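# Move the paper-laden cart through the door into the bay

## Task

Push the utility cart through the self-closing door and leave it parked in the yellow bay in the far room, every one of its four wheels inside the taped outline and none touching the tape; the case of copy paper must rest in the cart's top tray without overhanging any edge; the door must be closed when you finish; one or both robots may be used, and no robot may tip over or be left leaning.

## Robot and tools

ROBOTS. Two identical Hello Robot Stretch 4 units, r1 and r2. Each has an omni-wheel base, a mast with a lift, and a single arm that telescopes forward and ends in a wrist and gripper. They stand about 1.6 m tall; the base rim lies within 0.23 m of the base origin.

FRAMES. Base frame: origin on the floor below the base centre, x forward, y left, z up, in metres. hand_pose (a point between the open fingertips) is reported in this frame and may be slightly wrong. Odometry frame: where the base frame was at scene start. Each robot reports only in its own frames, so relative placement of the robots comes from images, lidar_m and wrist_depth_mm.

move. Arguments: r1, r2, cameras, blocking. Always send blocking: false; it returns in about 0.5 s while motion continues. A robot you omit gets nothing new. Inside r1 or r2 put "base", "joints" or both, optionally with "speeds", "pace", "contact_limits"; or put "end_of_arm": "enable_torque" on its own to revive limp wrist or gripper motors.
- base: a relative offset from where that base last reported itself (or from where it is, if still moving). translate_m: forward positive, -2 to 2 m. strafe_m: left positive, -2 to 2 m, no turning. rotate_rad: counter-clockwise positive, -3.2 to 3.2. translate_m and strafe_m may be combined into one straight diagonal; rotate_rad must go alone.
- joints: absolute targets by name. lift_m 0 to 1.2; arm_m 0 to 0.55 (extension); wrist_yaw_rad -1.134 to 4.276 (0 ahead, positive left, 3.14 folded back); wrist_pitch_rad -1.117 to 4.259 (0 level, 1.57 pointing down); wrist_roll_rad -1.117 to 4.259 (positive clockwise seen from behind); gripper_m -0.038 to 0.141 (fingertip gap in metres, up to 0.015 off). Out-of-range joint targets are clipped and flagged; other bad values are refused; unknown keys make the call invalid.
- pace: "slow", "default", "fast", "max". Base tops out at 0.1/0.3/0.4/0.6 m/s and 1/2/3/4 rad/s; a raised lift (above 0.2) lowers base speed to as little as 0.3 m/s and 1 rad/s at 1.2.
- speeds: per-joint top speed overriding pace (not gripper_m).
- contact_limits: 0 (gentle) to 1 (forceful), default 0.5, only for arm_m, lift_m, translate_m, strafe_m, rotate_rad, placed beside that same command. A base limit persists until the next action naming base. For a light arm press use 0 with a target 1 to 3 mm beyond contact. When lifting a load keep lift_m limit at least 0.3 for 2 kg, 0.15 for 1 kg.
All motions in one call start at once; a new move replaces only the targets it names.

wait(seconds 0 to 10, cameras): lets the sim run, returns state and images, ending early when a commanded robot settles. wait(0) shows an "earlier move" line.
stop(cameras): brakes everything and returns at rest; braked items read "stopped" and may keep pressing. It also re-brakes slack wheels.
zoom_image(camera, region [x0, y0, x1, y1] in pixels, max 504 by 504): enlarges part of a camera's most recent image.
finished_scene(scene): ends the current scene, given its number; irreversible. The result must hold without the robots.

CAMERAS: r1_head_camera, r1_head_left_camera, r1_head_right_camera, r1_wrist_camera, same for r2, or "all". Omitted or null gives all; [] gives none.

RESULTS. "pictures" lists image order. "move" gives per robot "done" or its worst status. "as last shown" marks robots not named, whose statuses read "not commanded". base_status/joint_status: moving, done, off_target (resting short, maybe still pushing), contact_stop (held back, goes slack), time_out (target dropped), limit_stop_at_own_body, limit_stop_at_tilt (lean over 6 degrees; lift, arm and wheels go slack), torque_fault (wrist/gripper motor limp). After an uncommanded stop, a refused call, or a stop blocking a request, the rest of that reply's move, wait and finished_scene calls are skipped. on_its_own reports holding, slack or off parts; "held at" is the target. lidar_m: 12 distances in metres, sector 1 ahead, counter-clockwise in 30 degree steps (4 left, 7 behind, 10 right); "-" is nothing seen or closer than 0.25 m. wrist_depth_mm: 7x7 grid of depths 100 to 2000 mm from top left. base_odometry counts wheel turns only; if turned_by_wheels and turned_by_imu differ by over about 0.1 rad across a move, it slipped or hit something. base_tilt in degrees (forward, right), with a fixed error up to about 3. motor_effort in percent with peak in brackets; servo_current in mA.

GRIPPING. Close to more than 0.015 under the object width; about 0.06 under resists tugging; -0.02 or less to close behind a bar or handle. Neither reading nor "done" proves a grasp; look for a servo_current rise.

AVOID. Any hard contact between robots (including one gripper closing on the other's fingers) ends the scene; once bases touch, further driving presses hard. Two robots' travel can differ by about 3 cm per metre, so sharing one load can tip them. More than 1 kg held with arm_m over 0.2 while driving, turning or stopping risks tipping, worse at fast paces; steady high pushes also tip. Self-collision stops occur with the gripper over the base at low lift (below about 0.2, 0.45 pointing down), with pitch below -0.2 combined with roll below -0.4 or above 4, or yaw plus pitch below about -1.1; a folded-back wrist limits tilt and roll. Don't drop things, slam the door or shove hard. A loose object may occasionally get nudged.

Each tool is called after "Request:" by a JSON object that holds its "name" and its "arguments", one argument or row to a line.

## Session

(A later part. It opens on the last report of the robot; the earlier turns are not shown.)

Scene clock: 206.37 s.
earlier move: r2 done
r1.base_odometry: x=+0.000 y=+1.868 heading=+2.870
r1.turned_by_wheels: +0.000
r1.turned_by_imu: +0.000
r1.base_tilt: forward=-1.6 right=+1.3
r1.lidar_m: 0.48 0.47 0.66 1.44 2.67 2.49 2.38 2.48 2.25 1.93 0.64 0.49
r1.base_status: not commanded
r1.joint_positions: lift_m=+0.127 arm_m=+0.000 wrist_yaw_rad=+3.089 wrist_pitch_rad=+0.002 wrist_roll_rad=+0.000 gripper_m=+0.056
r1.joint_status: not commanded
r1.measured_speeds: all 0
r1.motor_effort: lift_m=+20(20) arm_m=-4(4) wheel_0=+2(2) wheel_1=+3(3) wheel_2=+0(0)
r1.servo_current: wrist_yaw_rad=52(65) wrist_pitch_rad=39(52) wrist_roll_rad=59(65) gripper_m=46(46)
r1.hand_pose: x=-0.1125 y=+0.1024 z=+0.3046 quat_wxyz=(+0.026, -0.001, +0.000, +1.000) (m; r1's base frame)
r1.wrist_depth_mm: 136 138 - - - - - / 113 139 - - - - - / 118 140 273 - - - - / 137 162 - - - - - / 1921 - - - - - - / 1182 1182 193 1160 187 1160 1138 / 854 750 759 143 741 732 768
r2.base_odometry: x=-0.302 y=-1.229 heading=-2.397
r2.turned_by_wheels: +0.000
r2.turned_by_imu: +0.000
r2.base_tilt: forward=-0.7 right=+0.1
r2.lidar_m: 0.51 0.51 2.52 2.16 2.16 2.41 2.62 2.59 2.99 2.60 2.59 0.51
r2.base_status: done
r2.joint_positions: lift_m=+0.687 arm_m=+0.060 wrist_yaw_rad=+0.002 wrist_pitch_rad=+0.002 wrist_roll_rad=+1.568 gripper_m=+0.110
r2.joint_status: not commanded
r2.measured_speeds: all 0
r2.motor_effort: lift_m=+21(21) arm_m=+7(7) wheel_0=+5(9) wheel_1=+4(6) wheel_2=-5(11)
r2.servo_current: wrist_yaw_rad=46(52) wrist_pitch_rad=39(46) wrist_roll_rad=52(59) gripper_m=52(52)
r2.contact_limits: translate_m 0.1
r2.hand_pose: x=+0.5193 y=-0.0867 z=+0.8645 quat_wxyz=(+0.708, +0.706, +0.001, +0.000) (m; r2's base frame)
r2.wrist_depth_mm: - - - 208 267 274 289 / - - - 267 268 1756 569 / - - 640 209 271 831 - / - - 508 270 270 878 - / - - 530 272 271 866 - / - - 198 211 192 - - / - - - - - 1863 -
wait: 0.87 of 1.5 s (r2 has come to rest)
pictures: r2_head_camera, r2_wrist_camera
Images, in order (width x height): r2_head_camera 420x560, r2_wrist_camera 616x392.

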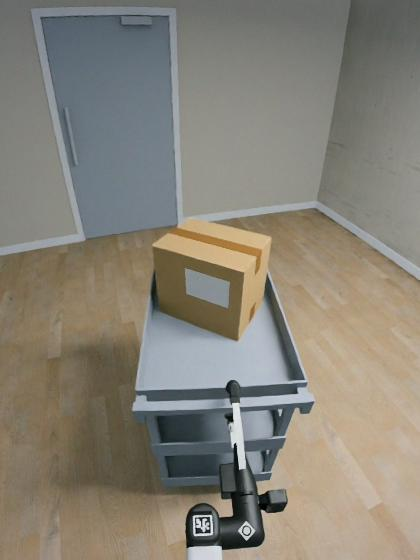

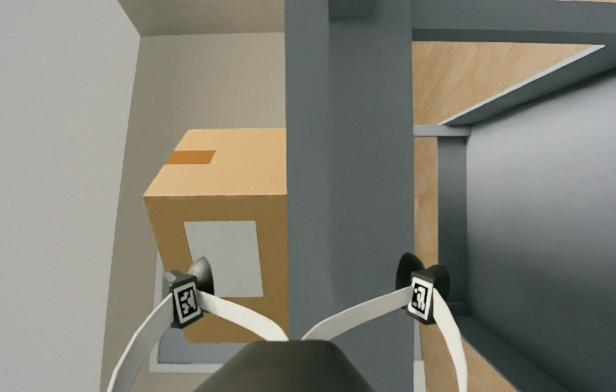

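Request:
{"name": "move", "arguments": {
  "blocking": false,
  "cameras": [],
  "r2": {"base":{"translate_m":0.012},"pace":"slow","contact_limits":{"translate_m":0.1}}
}}

Request:
{"name": "wait", "arguments": {
  "seconds": 1.0,
  "cameras": []
}}

Request:
{"name": "move", "arguments": {
  "blocking": false,
  "cameras": [],
  "r2": {"joints":{"gripper_m":-0.03}}
}}

Request:
{"name": "wait", "arguments": {
  "seconds": 2,
  "cameras": ["r2_wrist_camera","r2_head_camera"]
}}

Request:
{"name": "zoom_image", "arguments": {
  "camera": "r2_head_camera",
  "region": [130, 340, 310, 480]
}}

Scene clock: 216.70 s.
move: r2 moving
r1: as last shown
r1.lidar_m: 0.47 0.49 0.69 1.47 2.64 2.51 2.37 2.48 2.25 1.94 0.62 0.49
r1.servo_current: wrist_yaw_rad=46(52) wrist_pitch_rad=46(46) wrist_roll_rad=59(59) gripper_m=39(46)
r1.wrist_depth_mm: 136 139 - - - - - / 113 139 - - - - - / 118 140 273 - - - - / 137 162 - - - - - / 1921 - - - - - - / 1182 1229 194 1160 187 1182 1138 / 854 741 759 143 750 750 768
r2.base_odometry: x=-0.309 y=-1.235 heading=-2.397
r2.turned_by_wheels: +0.000
r2.turned_by_imu: +0.001
r2.base_tilt: forward=-0.7 right=+0.1
r2.lidar_m: 0.48 0.50 2.53 2.15 2.17 2.45 2.62 2.64 3.00 2.61 2.61 0.51
r2.base_status: translate_m moving
r2.joint_positions: lift_m=+0.687 arm_m=+0.060 wrist_yaw_rad=+0.002 wrist_pitch_rad=+0.002 wrist_roll_rad=+1.568 gripper_m=+0.110
r2.joint_status: not commanded
r2.measured_speeds: translate_m=+0.019 strafe_m=+0.000 rotate_rad=+0.000 lift_m=+0.000 arm_m=+0.000 wrist_yaw_rad=+0.000 wrist_pitch_rad=+0.000 wrist_roll_rad=+0.000
r2.motor_effort: lift_m=+21(21) arm_m=+7(7) wheel_0=+6(9) wheel_1=+5(6) wheel_2=-6(10)
r2.servo_current: wrist_yaw_rad=52(52) wrist_pitch_rad=39(46) wrist_roll_rad=52(52) gripper_m=46(59)
r2.contact_limits: translate_m 0.1
r2.hand_pose: x=+0.5193 y=-0.0867 z=+0.8645 quat_wxyz=(+0.708, +0.706, +0.001, +0.000) (m; r2's base frame)
r2.wrist_depth_mm: - - - 258 258 1430 287 / - - - 259 259 1708 569 / - - 627 260 259 854 - / - - 500 260 260 854 - / - - 517 262 262 854 - / - - 198 202 191 - - / - - - - 264 1921 -
pictures: none
No camera images: "cameras" was empty.

Scene clock: 217.17 s.
earlier move: r2 done
r1.base_odometry: x=+0.000 y=+1.868 heading=+2.870
r1.turned_by_wheels: +0.000
r1.turned_by_imu: +0.000
r1.base_tilt: forward=-1.6 right=+1.3
r1.lidar_m: 0.47 0.50 0.66 1.44 2.65 2.49 2.38 2.45 2.22 1.93 0.64 0.49
r1.base_status: not commanded
r1.joint_positions: lift_m=+0.127 arm_m=+0.000 wrist_yaw_rad=+3.089 wrist_pitch_rad=+0.002 wrist_roll_rad=+0.000 gripper_m=+0.056
r1.joint_status: not commanded
r1.measured_speeds: all 0
r1.motor_effort: lift_m=+20(20) arm_m=-4(4) wheel_0=+2(2) wheel_1=+3(3) wheel_2=+0(0)
r1.servo_current: wrist_yaw_rad=59(72) wrist_pitch_rad=52(52) wrist_roll_rad=39(59) gripper_m=39(46)
r1.hand_pose: x=-0.1125 y=+0.1024 z=+0.3046 quat_wxyz=(+0.026, -0.001, +0.000, +1.000) (m; r1's base frame)
r1.wrist_depth_mm: 136 138 - - - - - / 113 139 - - - - - / 117 140 272 - - - - / 137 162 - - - - - / 1921 - - - - - - / 1205 1205 193 1205 188 1182 1118 / 842 750 750 143 750 741 778
r2.base_odometry: x=-0.310 y=-1.237 heading=-2.397
r2.turned_by_wheels: +0.000
r2.turned_by_imu: +0.000
r2.base_tilt: forward=-0.7 right=+0.0
r2.lidar_m: 0.49 0.50 2.55 2.16 2.16 2.42 2.63 2.64 3.02 2.58 2.59 0.50
r2.base_status: done
r2.joint_positions: lift_m=+0.687 arm_m=+0.060 wrist_yaw_rad=+0.002 wrist_pitch_rad=+0.002 wrist_roll_rad=+1.568 gripper_m=+0.110
r2.joint_status: not commanded
r2.measured_speeds: all 0
r2.motor_effort: lift_m=+21(21) arm_m=+7(8) wheel_0=+3(9) wheel_1=+5(6) wheel_2=-5(10)
r2.servo_current: wrist_yaw_rad=52(52) wrist_pitch_rad=46(46) wrist_roll_rad=52(59) gripper_m=52(59)
r2.contact_limits: translate_m 0.1
r2.hand_pose: x=+0.5193 y=-0.0867 z=+0.8645 quat_wxyz=(+0.708, +0.706, +0.001, +0.000) (m; r2's base frame)
r2.wrist_depth_mm: - - - 196 256 1397 1138 / - - - 257 257 1756 564 / - - 621 258 258 854 - / - - 496 257 258 854 - / - - 517 258 258 866 - / - - 197 200 191 - - / - - - - 260 1808 -
wait: 0.47 of 1 s (r2 has come to rest)
pictures: none
No camera images: "cameras" was empty.

Scene clock: 217.67 s.
move: r2 moving
r1: as last shown
r1.base_tilt: forward=-1.5 right=+1.3
r1.lidar_m: 0.47 0.50 0.69 1.41 2.67 2.49 2.37 2.47 2.23 1.93 0.63 0.48
r1.servo_current: wrist_yaw_rad=52(59) wrist_pitch_rad=39(46) wrist_roll_rad=59(65) gripper_m=39(46)
r1.wrist_depth_mm: 136 139 - - - - - / 113 139 - - - - - / 117 140 272 - - - - / 137 161 - - - - - / 1921 - - - - - - / 1205 1182 193 1182 187 1160 1118 / 842 741 750 143 741 732 759
r2.base_odometry: x=-0.310 y=-1.237 heading=-2.397
r2.turned_by_wheels: +0.000
r2.turned_by_imu: +0.000
r2.base_tilt: forward=-0.7 right=+0.1
r2.lidar_m: 0.46 0.51 2.54 2.12 2.13 2.42 2.64 2.63 3.03 2.58 2.58 0.53
r2.base_status: not commanded
r2.joint_positions: lift_m=+0.687 arm_m=+0.060 wrist_yaw_rad=+0.002 wrist_pitch_rad=+0.002 wrist_roll_rad=+1.568 gripper_m=+0.094
r2.joint_status: gripper_m moving
r2.measured_speeds: all 0
r2.motor_effort: lift_m=+21(21) arm_m=+7(7) wheel_0=+3(4) wheel_1=+5(6) wheel_2=-5(5)
r2.servo_current: wrist_yaw_rad=33(59) wrist_pitch_rad=46(46) wrist_roll_rad=52(52) gripper_m=117(117)
r2.contact_limits: translate_m 0.1
r2.hand_pose: x=+0.5193 y=-0.0867 z=+0.8645 quat_wxyz=(+0.708, +0.706, +0.001, +0.000) (m; r2's base frame)
r2.wrist_depth_mm: - - - 196 257 1397 1118 / - - - 256 256 1756 569 / - - 634 258 257 866 - / - - 496 257 258 854 - / - - 512 259 258 866 - / - - 195 199 195 - - / - - - - 260 1921 -
pictures: none
No camera images: "cameras" was empty.

Scene clock: 219.27 s.
earlier move: r2 done
r1.base_odometry: x=+0.000 y=+1.868 heading=+2.870
r1.turned_by_wheels: +0.000
r1.turned_by_imu: +0.000
r1.base_tilt: forward=-1.6 right=+1.3
r1.lidar_m: 0.48 0.49 0.66 1.47 2.68 2.50 2.37 2.47 2.24 1.95 0.63 0.47
r1.base_status: not commanded
r1.joint_positions: lift_m=+0.127 arm_m=+0.000 wrist_yaw_rad=+3.089 wrist_pitch_rad=+0.002 wrist_roll_rad=+0.000 gripper_m=+0.056
r1.joint_status: not commanded
r1.measured_speeds: all 0
r1.motor_effort: lift_m=+20(20) arm_m=-4(4) wheel_0=+2(2) wheel_1=+2(3) wheel_2=+0(0)
r1.servo_current: wrist_yaw_rad=39(72) wrist_pitch_rad=52(52) wrist_roll_rad=52(65) gripper_m=46(46)
r1.hand_pose: x=-0.1125 y=+0.1024 z=+0.3046 quat_wxyz=(+0.026, -0.001, +0.000, +1.000) (m; r1's base frame)
r1.wrist_depth_mm: 136 139 - - - - - / 113 139 - - - - - / 118 139 273 - - - - / 137 161 - - - - - / 1921 - - - - - - / 1160 1182 194 1182 189 1138 1138 / 842 741 750 143 741 732 768
r2.base_odometry: x=-0.310 y=-1.237 heading=-2.396
r2.turned_by_wheels: +0.000
r2.turned_by_imu: +0.000
r2.base_tilt: forward=-0.7 right=+0.0
r2.lidar_m: 0.45 0.50 2.50 2.17 2.15 2.41 2.62 2.62 3.03 2.60 2.60 0.50
r2.base_status: not commanded
r2.joint_positions: lift_m=+0.687 arm_m=+0.060 wrist_yaw_rad=+0.002 wrist_pitch_rad=+0.002 wrist_roll_rad=+1.568 gripper_m=-0.028
r2.joint_status: all done
r2.measured_speeds: all 0
r2.motor_effort: lift_m=+21(21) arm_m=+5(7) wheel_0=+3(4) wheel_1=+5(6) wheel_2=-2(5)
r2.servo_current: wrist_yaw_rad=39(59) wrist_pitch_rad=33(46) wrist_roll_rad=39(65) gripper_m=143(306)
r2.contact_limits: translate_m 0.1
r2.hand_pose: x=+0.5194 y=-0.0867 z=+0.8645 quat_wxyz=(+0.708, +0.706, +0.001, +0.000) (m; r2's base frame)
r2.wrist_depth_mm: - - - 185 244 1464 1138 / - - - 185 245 1708 - / - - 597 187 246 831 - / - - 480 187 247 831 - / - - 517 188 249 866 - / - - 185 189 178 842 - / - - - - - 1618 -
wait: 1.60 of 2 s (r2 has come to rest)
pictures: r2_head_camera, r2_wrist_camera
Images, in order (width x height): r2_head_camera 420x560, r2_wrist_camera 616x392.

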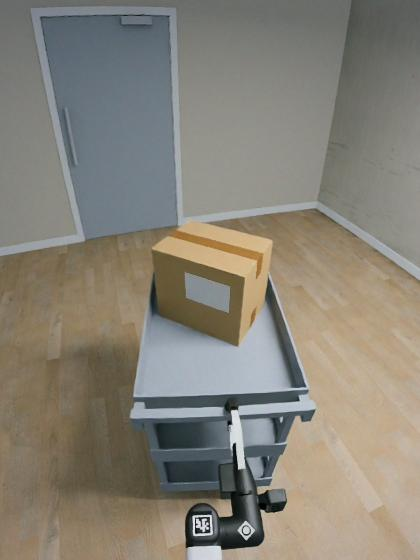

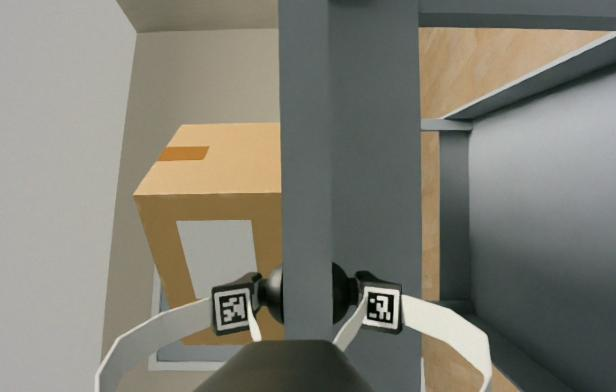

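Scaled by 2.800 from the camera's 420x560 image, which has a finer 1200x1600 frame.

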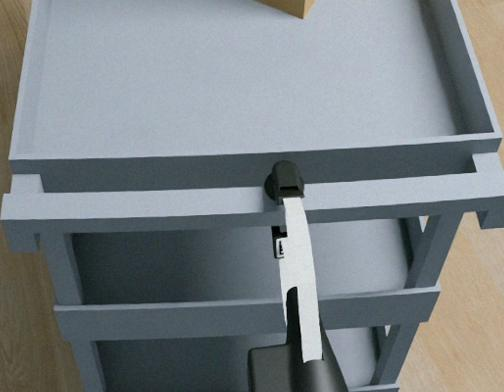

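Request:
{"name": "move", "arguments": {
  "blocking": false,
  "cameras": [],
  "r2": {"base":{"rotate_rad":0.1},"pace":"slow"}
}}

Request:
{"name": "wait", "arguments": {
  "seconds": 1.5,
  "cameras": ["r2_wrist_camera","r2_head_camera"]
}}

Scene clock: 242.80 s.
move: r2 moving
r1: as last shown
r1.lidar_m: 0.47 0.50 0.69 1.42 2.66 2.51 2.37 2.47 2.25 1.93 0.62 0.48
r1.servo_current: wrist_yaw_rad=46(65) wrist_pitch_rad=39(46) wrist_roll_rad=39(59) gripper_m=46(46)
r1.wrist_depth_mm: 136 138 - - - - - / 113 139 - - - - - / 118 140 273 - - - - / 137 162 - - - - - / 1983 - - - - - - / 1160 1205 193 1205 187 1182 1138 / 842 750 759 143 732 741 778
r2.base_odometry: x=-0.310 y=-1.237 heading=-2.306
r2.turned_by_wheels: +0.090
r2.turned_by_imu: +0.088
r2.base_tilt: forward=-0.6 right=+0.1
r2.lidar_m: 0.46 0.49 2.42 2.17 2.12 2.61 2.62 2.64 2.92 2.58 2.58 0.48
r2.base_status: rotate_rad moving
r2.joint_positions: lift_m=+0.687 arm_m=+0.060 wrist_yaw_rad=-0.006 wrist_pitch_rad=+0.002 wrist_roll_rad=+1.568 gripper_m=-0.028
r2.joint_status: not commanded
r2.measured_speeds: translate_m=+0.000 strafe_m=+0.002 rotate_rad=+0.157 lift_m=+0.000 arm_m=+0.000 wrist_yaw_rad=+0.001 wrist_pitch_rad=+0.000 wrist_roll_rad=+0.000
r2.motor_effort: lift_m=+21(21) arm_m=+5(5) wheel_0=-7(14) wheel_1=-4(9) wheel_2=-9(12)
r2.servo_current: wrist_yaw_rad=59(59) wrist_pitch_rad=39(39) wrist_roll_rad=52(52) gripper_m=117(150)
r2.hand_pose: x=+0.5187 y=-0.0891 z=+0.8645 quat_wxyz=(+0.708, +0.706, -0.002, -0.003) (m; r2's base frame)
r2.wrist_depth_mm: - - - 163 219 1537 1182 / - - - 166 224 778 - / - - 496 170 229 - - / - - 473 231 233 842 - / - - 539 178 237 - - / - - 185 180 178 - - / - - - - - 1499 -
pictures: none
No camera images: "cameras" was empty.

Scene clock: 243.33 s.
earlier move: r2 done
r1.base_odometry: x=+0.000 y=+1.868 heading=+2.870
r1.turned_by_wheels: +0.000
r1.turned_by_imu: +0.000
r1.base_tilt: forward=-1.6 right=+1.2
r1.lidar_m: 0.46 0.49 0.68 1.44 2.66 2.51 2.36 2.48 2.27 1.91 0.63 0.47
r1.base_status: not commanded
r1.joint_positions: lift_m=+0.127 arm_m=+0.000 wrist_yaw_rad=+3.089 wrist_pitch_rad=+0.002 wrist_roll_rad=+0.000 gripper_m=+0.056
r1.joint_status: not commanded
r1.measured_speeds: all 0
r1.motor_effort: lift_m=+20(20) arm_m=-4(4) wheel_0=+2(2) wheel_1=+2(3) wheel_2=+0(0)
r1.servo_current: wrist_yaw_rad=52(65) wrist_pitch_rad=46(52) wrist_roll_rad=46(59) gripper_m=39(46)
r1.hand_pose: x=-0.1125 y=+0.1024 z=+0.3046 quat_wxyz=(+0.026, -0.001, +0.000, +1.000) (m; r1's base frame)
r1.wrist_depth_mm: 137 139 - - - - - / 113 139 - - - - - / 118 140 272 - - - - / 137 162 - - - - - / 1983 - - - - - - / 1160 1205 193 1205 187 1160 1138 / 831 750 759 143 741 732 768
r2.base_odometry: x=-0.310 y=-1.237 heading=-2.297
r2.turned_by_wheels: +0.010
r2.turned_by_imu: +0.009
r2.base_tilt: forward=-0.7 right=+0.1
r2.lidar_m: 0.47 0.54 2.43 2.16 2.14 2.62 2.62 2.65 2.90 2.59 2.59 0.46
r2.base_status: done
r2.joint_positions: lift_m=+0.687 arm_m=+0.060 wrist_yaw_rad=+0.000 wrist_pitch_rad=+0.004 wrist_roll_rad=+1.568 gripper_m=-0.029
r2.joint_status: not commanded
r2.measured_speeds: all 0
r2.motor_effort: lift_m=+21(21) arm_m=+5(5) wheel_0=+2(14) wheel_1=-2(9) wheel_2=-2(12)
r2.servo_current: wrist_yaw_rad=46(59) wrist_pitch_rad=46(46) wrist_roll_rad=39(59) gripper_m=104(150)
r2.hand_pose: x=+0.5192 y=-0.0875 z=+0.8637 quat_wxyz=(+0.708, +0.706, +0.001, -0.002) (m; r2's base frame)
r2.wrist_depth_mm: - - - 146 202 1499 1098 / - - 580 151 207 - - / - 508 466 154 214 809 - / - 492 473 158 220 831 - / - - 539 164 227 - - / - - 187 168 178 - - / - - - - 240 1537 504
wait: 0.53 of 1.5 s (r2 has come to rest)
pictures: r2_head_camera, r2_wrist_camera
Images, in order (width x height): r2_head_camera 420x560, r2_wrist_camera 616x392.

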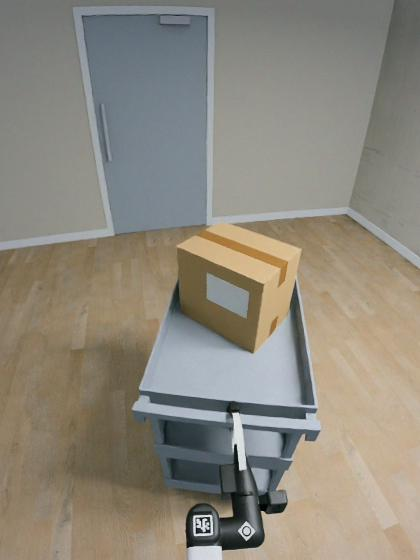

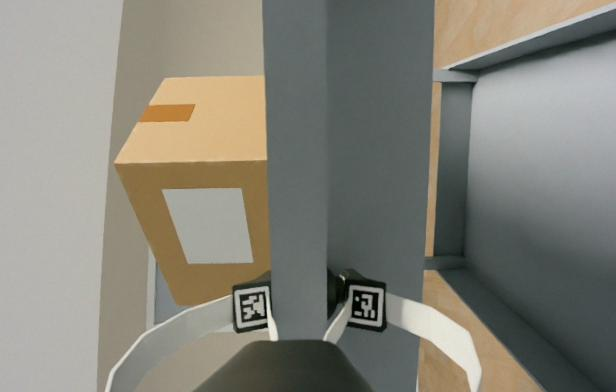

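Request:
{"name": "move", "arguments": {
  "blocking": false,
  "cameras": [],
  "r2": {"base":{"translate_m":-0.49,"strafe_m":0.09},"pace":"slow"}
}}

Request:
{"name": "wait", "arguments": {
  "seconds": 7,
  "cameras": ["r2_wrist_camera","r2_head_camera"]
}}

Scene clock: 264.83 s.
move: r2 moving
r1: as last shown
r1.base_tilt: forward=-1.6 right=+1.3
r1.lidar_m: 0.48 0.48 0.68 1.42 2.67 2.51 2.38 2.48 2.19 1.91 0.62 0.48
r1.motor_effort: lift_m=+20(20) arm_m=-4(4) wheel_0=+1(2) wheel_1=+3(3) wheel_2=+0(0)
r1.servo_current: wrist_yaw_rad=39(65) wrist_pitch_rad=52(52) wrist_roll_rad=46(59) gripper_m=39(46)
r1.wrist_depth_mm: 136 139 - - - - - / 114 139 - - - - - / 117 140 272 - - - - / 137 162 - - - - - / 1863 - - - - - - / 1205 1229 193 1182 187 1160 1160 / 854 750 750 143 750 732 768
r2.base_odometry: x=-0.301 y=-1.229 heading=-2.297
r2.turned_by_wheels: +0.000
r2.turned_by_imu: +0.000
r2.base_tilt: forward=-0.7 right=+0.0
r2.lidar_m: 0.45 0.52 2.43 2.15 2.14 2.66 2.62 2.63 2.91 2.59 2.60 0.46
r2.base_status: translate_m moving; strafe_m moving
r2.joint_positions: lift_m=+0.687 arm_m=+0.060 wrist_yaw_rad=+0.001 wrist_pitch_rad=+0.005 wrist_roll_rad=+1.568 gripper_m=-0.029
r2.joint_status: not commanded
r2.measured_speeds: translate_m=-0.048 strafe_m=+0.009 rotate_rad=-0.001 lift_m=+0.000 arm_m=+0.000 wrist_yaw_rad=+0.000 wrist_pitch_rad=+0.000 wrist_roll_rad=+0.000
r2.motor_effort: lift_m=+21(21) arm_m=+4(5) wheel_0=-5(9) wheel_1=-7(8) wheel_2=+12(13)
r2.servo_current: wrist_yaw_rad=39(59) wrist_pitch_rad=39(52) wrist_roll_rad=46(59) gripper_m=91(98)
r2.hand_pose: x=+0.5194 y=-0.0870 z=+0.8636 quat_wxyz=(+0.708, +0.706, +0.002, -0.001) (m; r2's base frame)
r2.wrist_depth_mm: - - - 144 200 1464 574 / - - 559 148 206 - - / - 477 459 152 213 798 - / - 496 473 158 220 842 - / - - 544 163 227 - - / - - 186 169 179 - - / - - - - 242 1576 496
pictures: none
No camera images: "cameras" was empty.

Scene clock: 270.57 s.
earlier move: r2 done
r1.base_odometry: x=+0.000 y=+1.868 heading=+2.870
r1.turned_by_wheels: +0.000
r1.turned_by_imu: +0.000
r1.base_tilt: forward=-1.6 right=+1.3
r1.lidar_m: 0.47 0.50 0.69 1.44 2.66 2.50 2.36 2.47 2.25 1.93 0.62 0.48
r1.base_status: not commanded
r1.joint_positions: lift_m=+0.127 arm_m=+0.000 wrist_yaw_rad=+3.089 wrist_pitch_rad=+0.002 wrist_roll_rad=+0.000 gripper_m=+0.056
r1.joint_status: not commanded
r1.measured_speeds: all 0
r1.motor_effort: lift_m=+20(20) arm_m=-4(4) wheel_0=+2(2) wheel_1=+2(3) wheel_2=+0(0)
r1.servo_current: wrist_yaw_rad=46(65) wrist_pitch_rad=46(52) wrist_roll_rad=52(65) gripper_m=39(52)
r1.hand_pose: x=-0.1125 y=+0.1024 z=+0.3046 quat_wxyz=(+0.026, -0.001, +0.000, +1.000) (m; r1's base frame)
r1.wrist_depth_mm: 136 138 - - - - - / 113 139 - - - - - / 118 140 271 - - - - / 137 162 - - - - - / 1921 - - - - - - / 1182 1182 193 1205 187 1182 1138 / 842 759 750 143 741 750 778
r2.base_odometry: x=+0.082 y=-0.930 heading=-2.296
r2.turned_by_wheels: +0.000
r2.turned_by_imu: +0.002
r2.base_tilt: forward=-0.7 right=+0.1
r2.lidar_m: 0.47 0.52 2.18 1.94 1.96 2.42 2.15 2.17 2.65 2.76 2.78 0.47
r2.base_status: done
r2.joint_positions: lift_m=+0.687 arm_m=+0.060 wrist_yaw_rad=+0.002 wrist_pitch_rad=+0.005 wrist_roll_rad=+1.568 gripper_m=-0.029
r2.joint_status: not commanded
r2.measured_speeds: all 0
r2.motor_effort: lift_m=+21(21) arm_m=+4(5) wheel_0=-2(9) wheel_1=-3(8) wheel_2=+6(14)
r2.servo_current: wrist_yaw_rad=46(65) wrist_pitch_rad=39(52) wrist_roll_rad=52(65) gripper_m=98(104)
r2.hand_pose: x=+0.5194 y=-0.0868 z=+0.8636 quat_wxyz=(+0.708, +0.706, +0.002, -0.001) (m; r2's base frame)
r2.wrist_depth_mm: - - - 142 198 1499 - / - - 554 147 204 - - / - 469 452 150 211 809 - / - 504 477 157 218 831 - / - - 554 163 227 - - / - - 187 167 178 - - / - - - - 242 1537 492
wait: 5.73 of 7 s (r2 has come to rest)
pictures: r2_head_camera, r2_wrist_camera
Images, in order (width x height): r2_head_camera 420x560, r2_wrist_camera 616x392.

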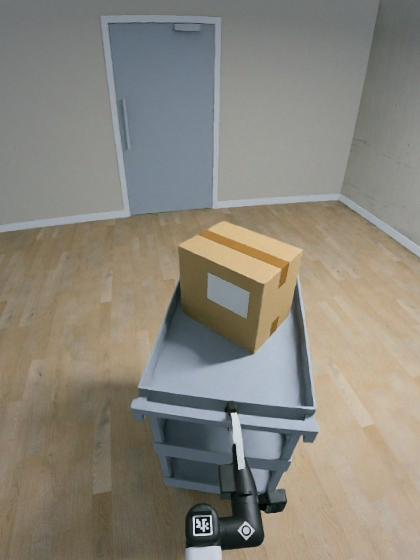

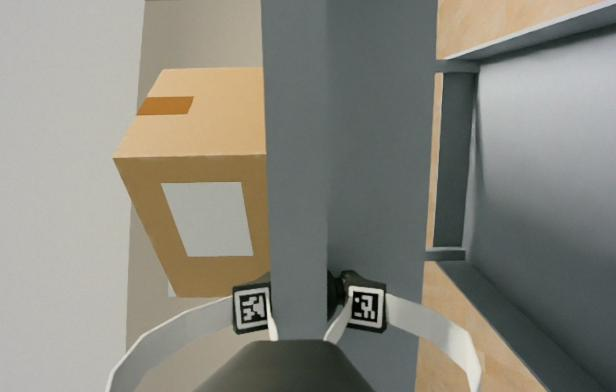

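Request:
{"name": "move", "arguments": {
  "blocking": false,
  "cameras": [],
  "r2": {"base":{"strafe_m":-0.15},"pace":"slow"}
}}

Request:
{"name": "wait", "arguments": {
  "seconds": 4,
  "cameras": ["r2_wrist_camera","r2_head_camera"]
}}

Scene clock: 275.83 s.
move: r2 moving
r1: as last shown
r1.base_tilt: forward=-1.6 right=+1.2
r1.lidar_m: 0.48 0.49 0.68 1.46 2.67 2.50 2.36 2.48 2.24 1.91 0.61 0.46
r1.servo_current: wrist_yaw_rad=52(65) wrist_pitch_rad=46(46) wrist_roll_rad=59(65) gripper_m=39(46)
r1.wrist_depth_mm: 137 139 - - - - - / 113 139 - - - - - / 117 140 273 - - - - / 137 162 - - - - - / 1921 - - - - - - / 1182 1205 195 1160 188 1182 1118 / 842 750 768 143 741 732 778
r2.base_odometry: x=+0.071 y=-0.921 heading=-2.296
r2.turned_by_wheels: +0.000
r2.turned_by_imu: +0.001
r2.base_tilt: forward=-0.7 right=+0.1
r2.lidar_m: 0.48 0.51 2.23 1.94 1.97 2.43 2.14 2.17 2.67 2.75 2.76 0.47
r2.base_status: strafe_m moving
r2.joint_positions: lift_m=+0.687 arm_m=+0.060 wrist_yaw_rad=+0.002 wrist_pitch_rad=+0.005 wrist_roll_rad=+1.568 gripper_m=-0.029
r2.joint_status: not commanded
r2.measured_speeds: translate_m=+0.000 strafe_m=-0.057 rotate_rad=+0.000 lift_m=+0.000 arm_m=+0.000 wrist_yaw_rad=+0.000 wrist_pitch_rad=+0.000 wrist_roll_rad=+0.000
r2.motor_effort: lift_m=+21(21) arm_m=+4(4) wheel_0=+13(14) wheel_1=-6(8) wheel_2=+0(4)
r2.servo_current: wrist_yaw_rad=52(52) wrist_pitch_rad=46(52) wrist_roll_rad=52(59) gripper_m=98(98)
r2.hand_pose: x=+0.5195 y=-0.0867 z=+0.8636 quat_wxyz=(+0.708, +0.706, +0.002, -0.001) (m; r2's base frame)
r2.wrist_depth_mm: - - - 143 200 1499 574 / - - 569 148 206 - - / - 496 452 153 212 809 - / - 492 466 157 219 831 - / - - 549 163 228 - - / - - 188 168 179 - - / - - - - 242 1576 500
pictures: none
No camera images: "cameras" was empty.

Scene clock: 277.97 s.
earlier move: r2 done
r1.base_odometry: x=+0.000 y=+1.868 heading=+2.870
r1.turned_by_wheels: +0.000
r1.turned_by_imu: +0.000
r1.base_tilt: forward=-1.6 right=+1.3
r1.lidar_m: 0.47 0.48 0.67 1.46 2.68 2.50 2.37 2.45 2.25 1.95 0.63 0.50
r1.base_status: not commanded
r1.joint_positions: lift_m=+0.127 arm_m=+0.000 wrist_yaw_rad=+3.089 wrist_pitch_rad=+0.002 wrist_roll_rad=+0.000 gripper_m=+0.056
r1.joint_status: not commanded
r1.measured_speeds: all 0
r1.motor_effort: lift_m=+20(20) arm_m=-4(4) wheel_0=+2(2) wheel_1=+2(3) wheel_2=+0(0)
r1.servo_current: wrist_yaw_rad=52(65) wrist_pitch_rad=39(46) wrist_roll_rad=46(65) gripper_m=39(52)
r1.hand_pose: x=-0.1125 y=+0.1024 z=+0.3046 quat_wxyz=(+0.026, -0.001, +0.000, +1.000) (m; r1's base frame)
r1.wrist_depth_mm: 136 138 - - - - - / 113 139 - - - - - / 118 140 273 - - - - / 137 162 - - - - - / 1983 - - - - - - / 1205 1182 194 1205 187 1160 1118 / 842 750 741 143 741 732 768
r2.base_odometry: x=-0.030 y=-0.831 heading=-2.296
r2.turned_by_wheels: +0.000
r2.turned_by_imu: +0.001
r2.base_tilt: forward=-0.7 right=+0.1
r2.lidar_m: 0.42 0.47 2.36 2.07 2.09 2.39 2.14 2.16 2.59 2.62 2.62 0.47
r2.base_status: done
r2.joint_positions: lift_m=+0.687 arm_m=+0.060 wrist_yaw_rad=+0.002 wrist_pitch_rad=+0.005 wrist_roll_rad=+1.568 gripper_m=-0.029
r2.joint_status: not commanded
r2.measured_speeds: all 0
r2.motor_effort: lift_m=+21(21) arm_m=+4(5) wheel_0=+6(16) wheel_1=-2(8) wheel_2=+0(4)
r2.servo_current: wrist_yaw_rad=39(59) wrist_pitch_rad=46(52) wrist_roll_rad=46(65) gripper_m=98(104)
r2.hand_pose: x=+0.5195 y=-0.0867 z=+0.8636 quat_wxyz=(+0.708, +0.706, +0.002, -0.001) (m; r2's base frame)
r2.wrist_depth_mm: - - - 172 235 1336 1042 / - - - 172 233 1661 512 / - - 640 171 232 809 - / - - 473 171 230 820 - / - - 477 170 230 831 - / - - 186 170 178 - - / - - 585 - 230 - -
wait: 2.13 of 4 s (r2 has come to rest)
pictures: r2_head_camera, r2_wrist_camera
Images, in order (width x height): r2_head_camera 420x560, r2_wrist_camera 616x392.

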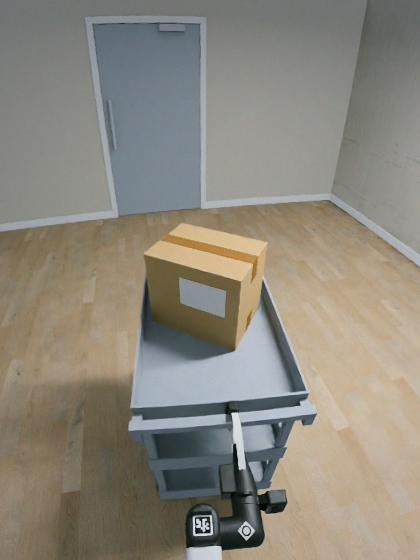

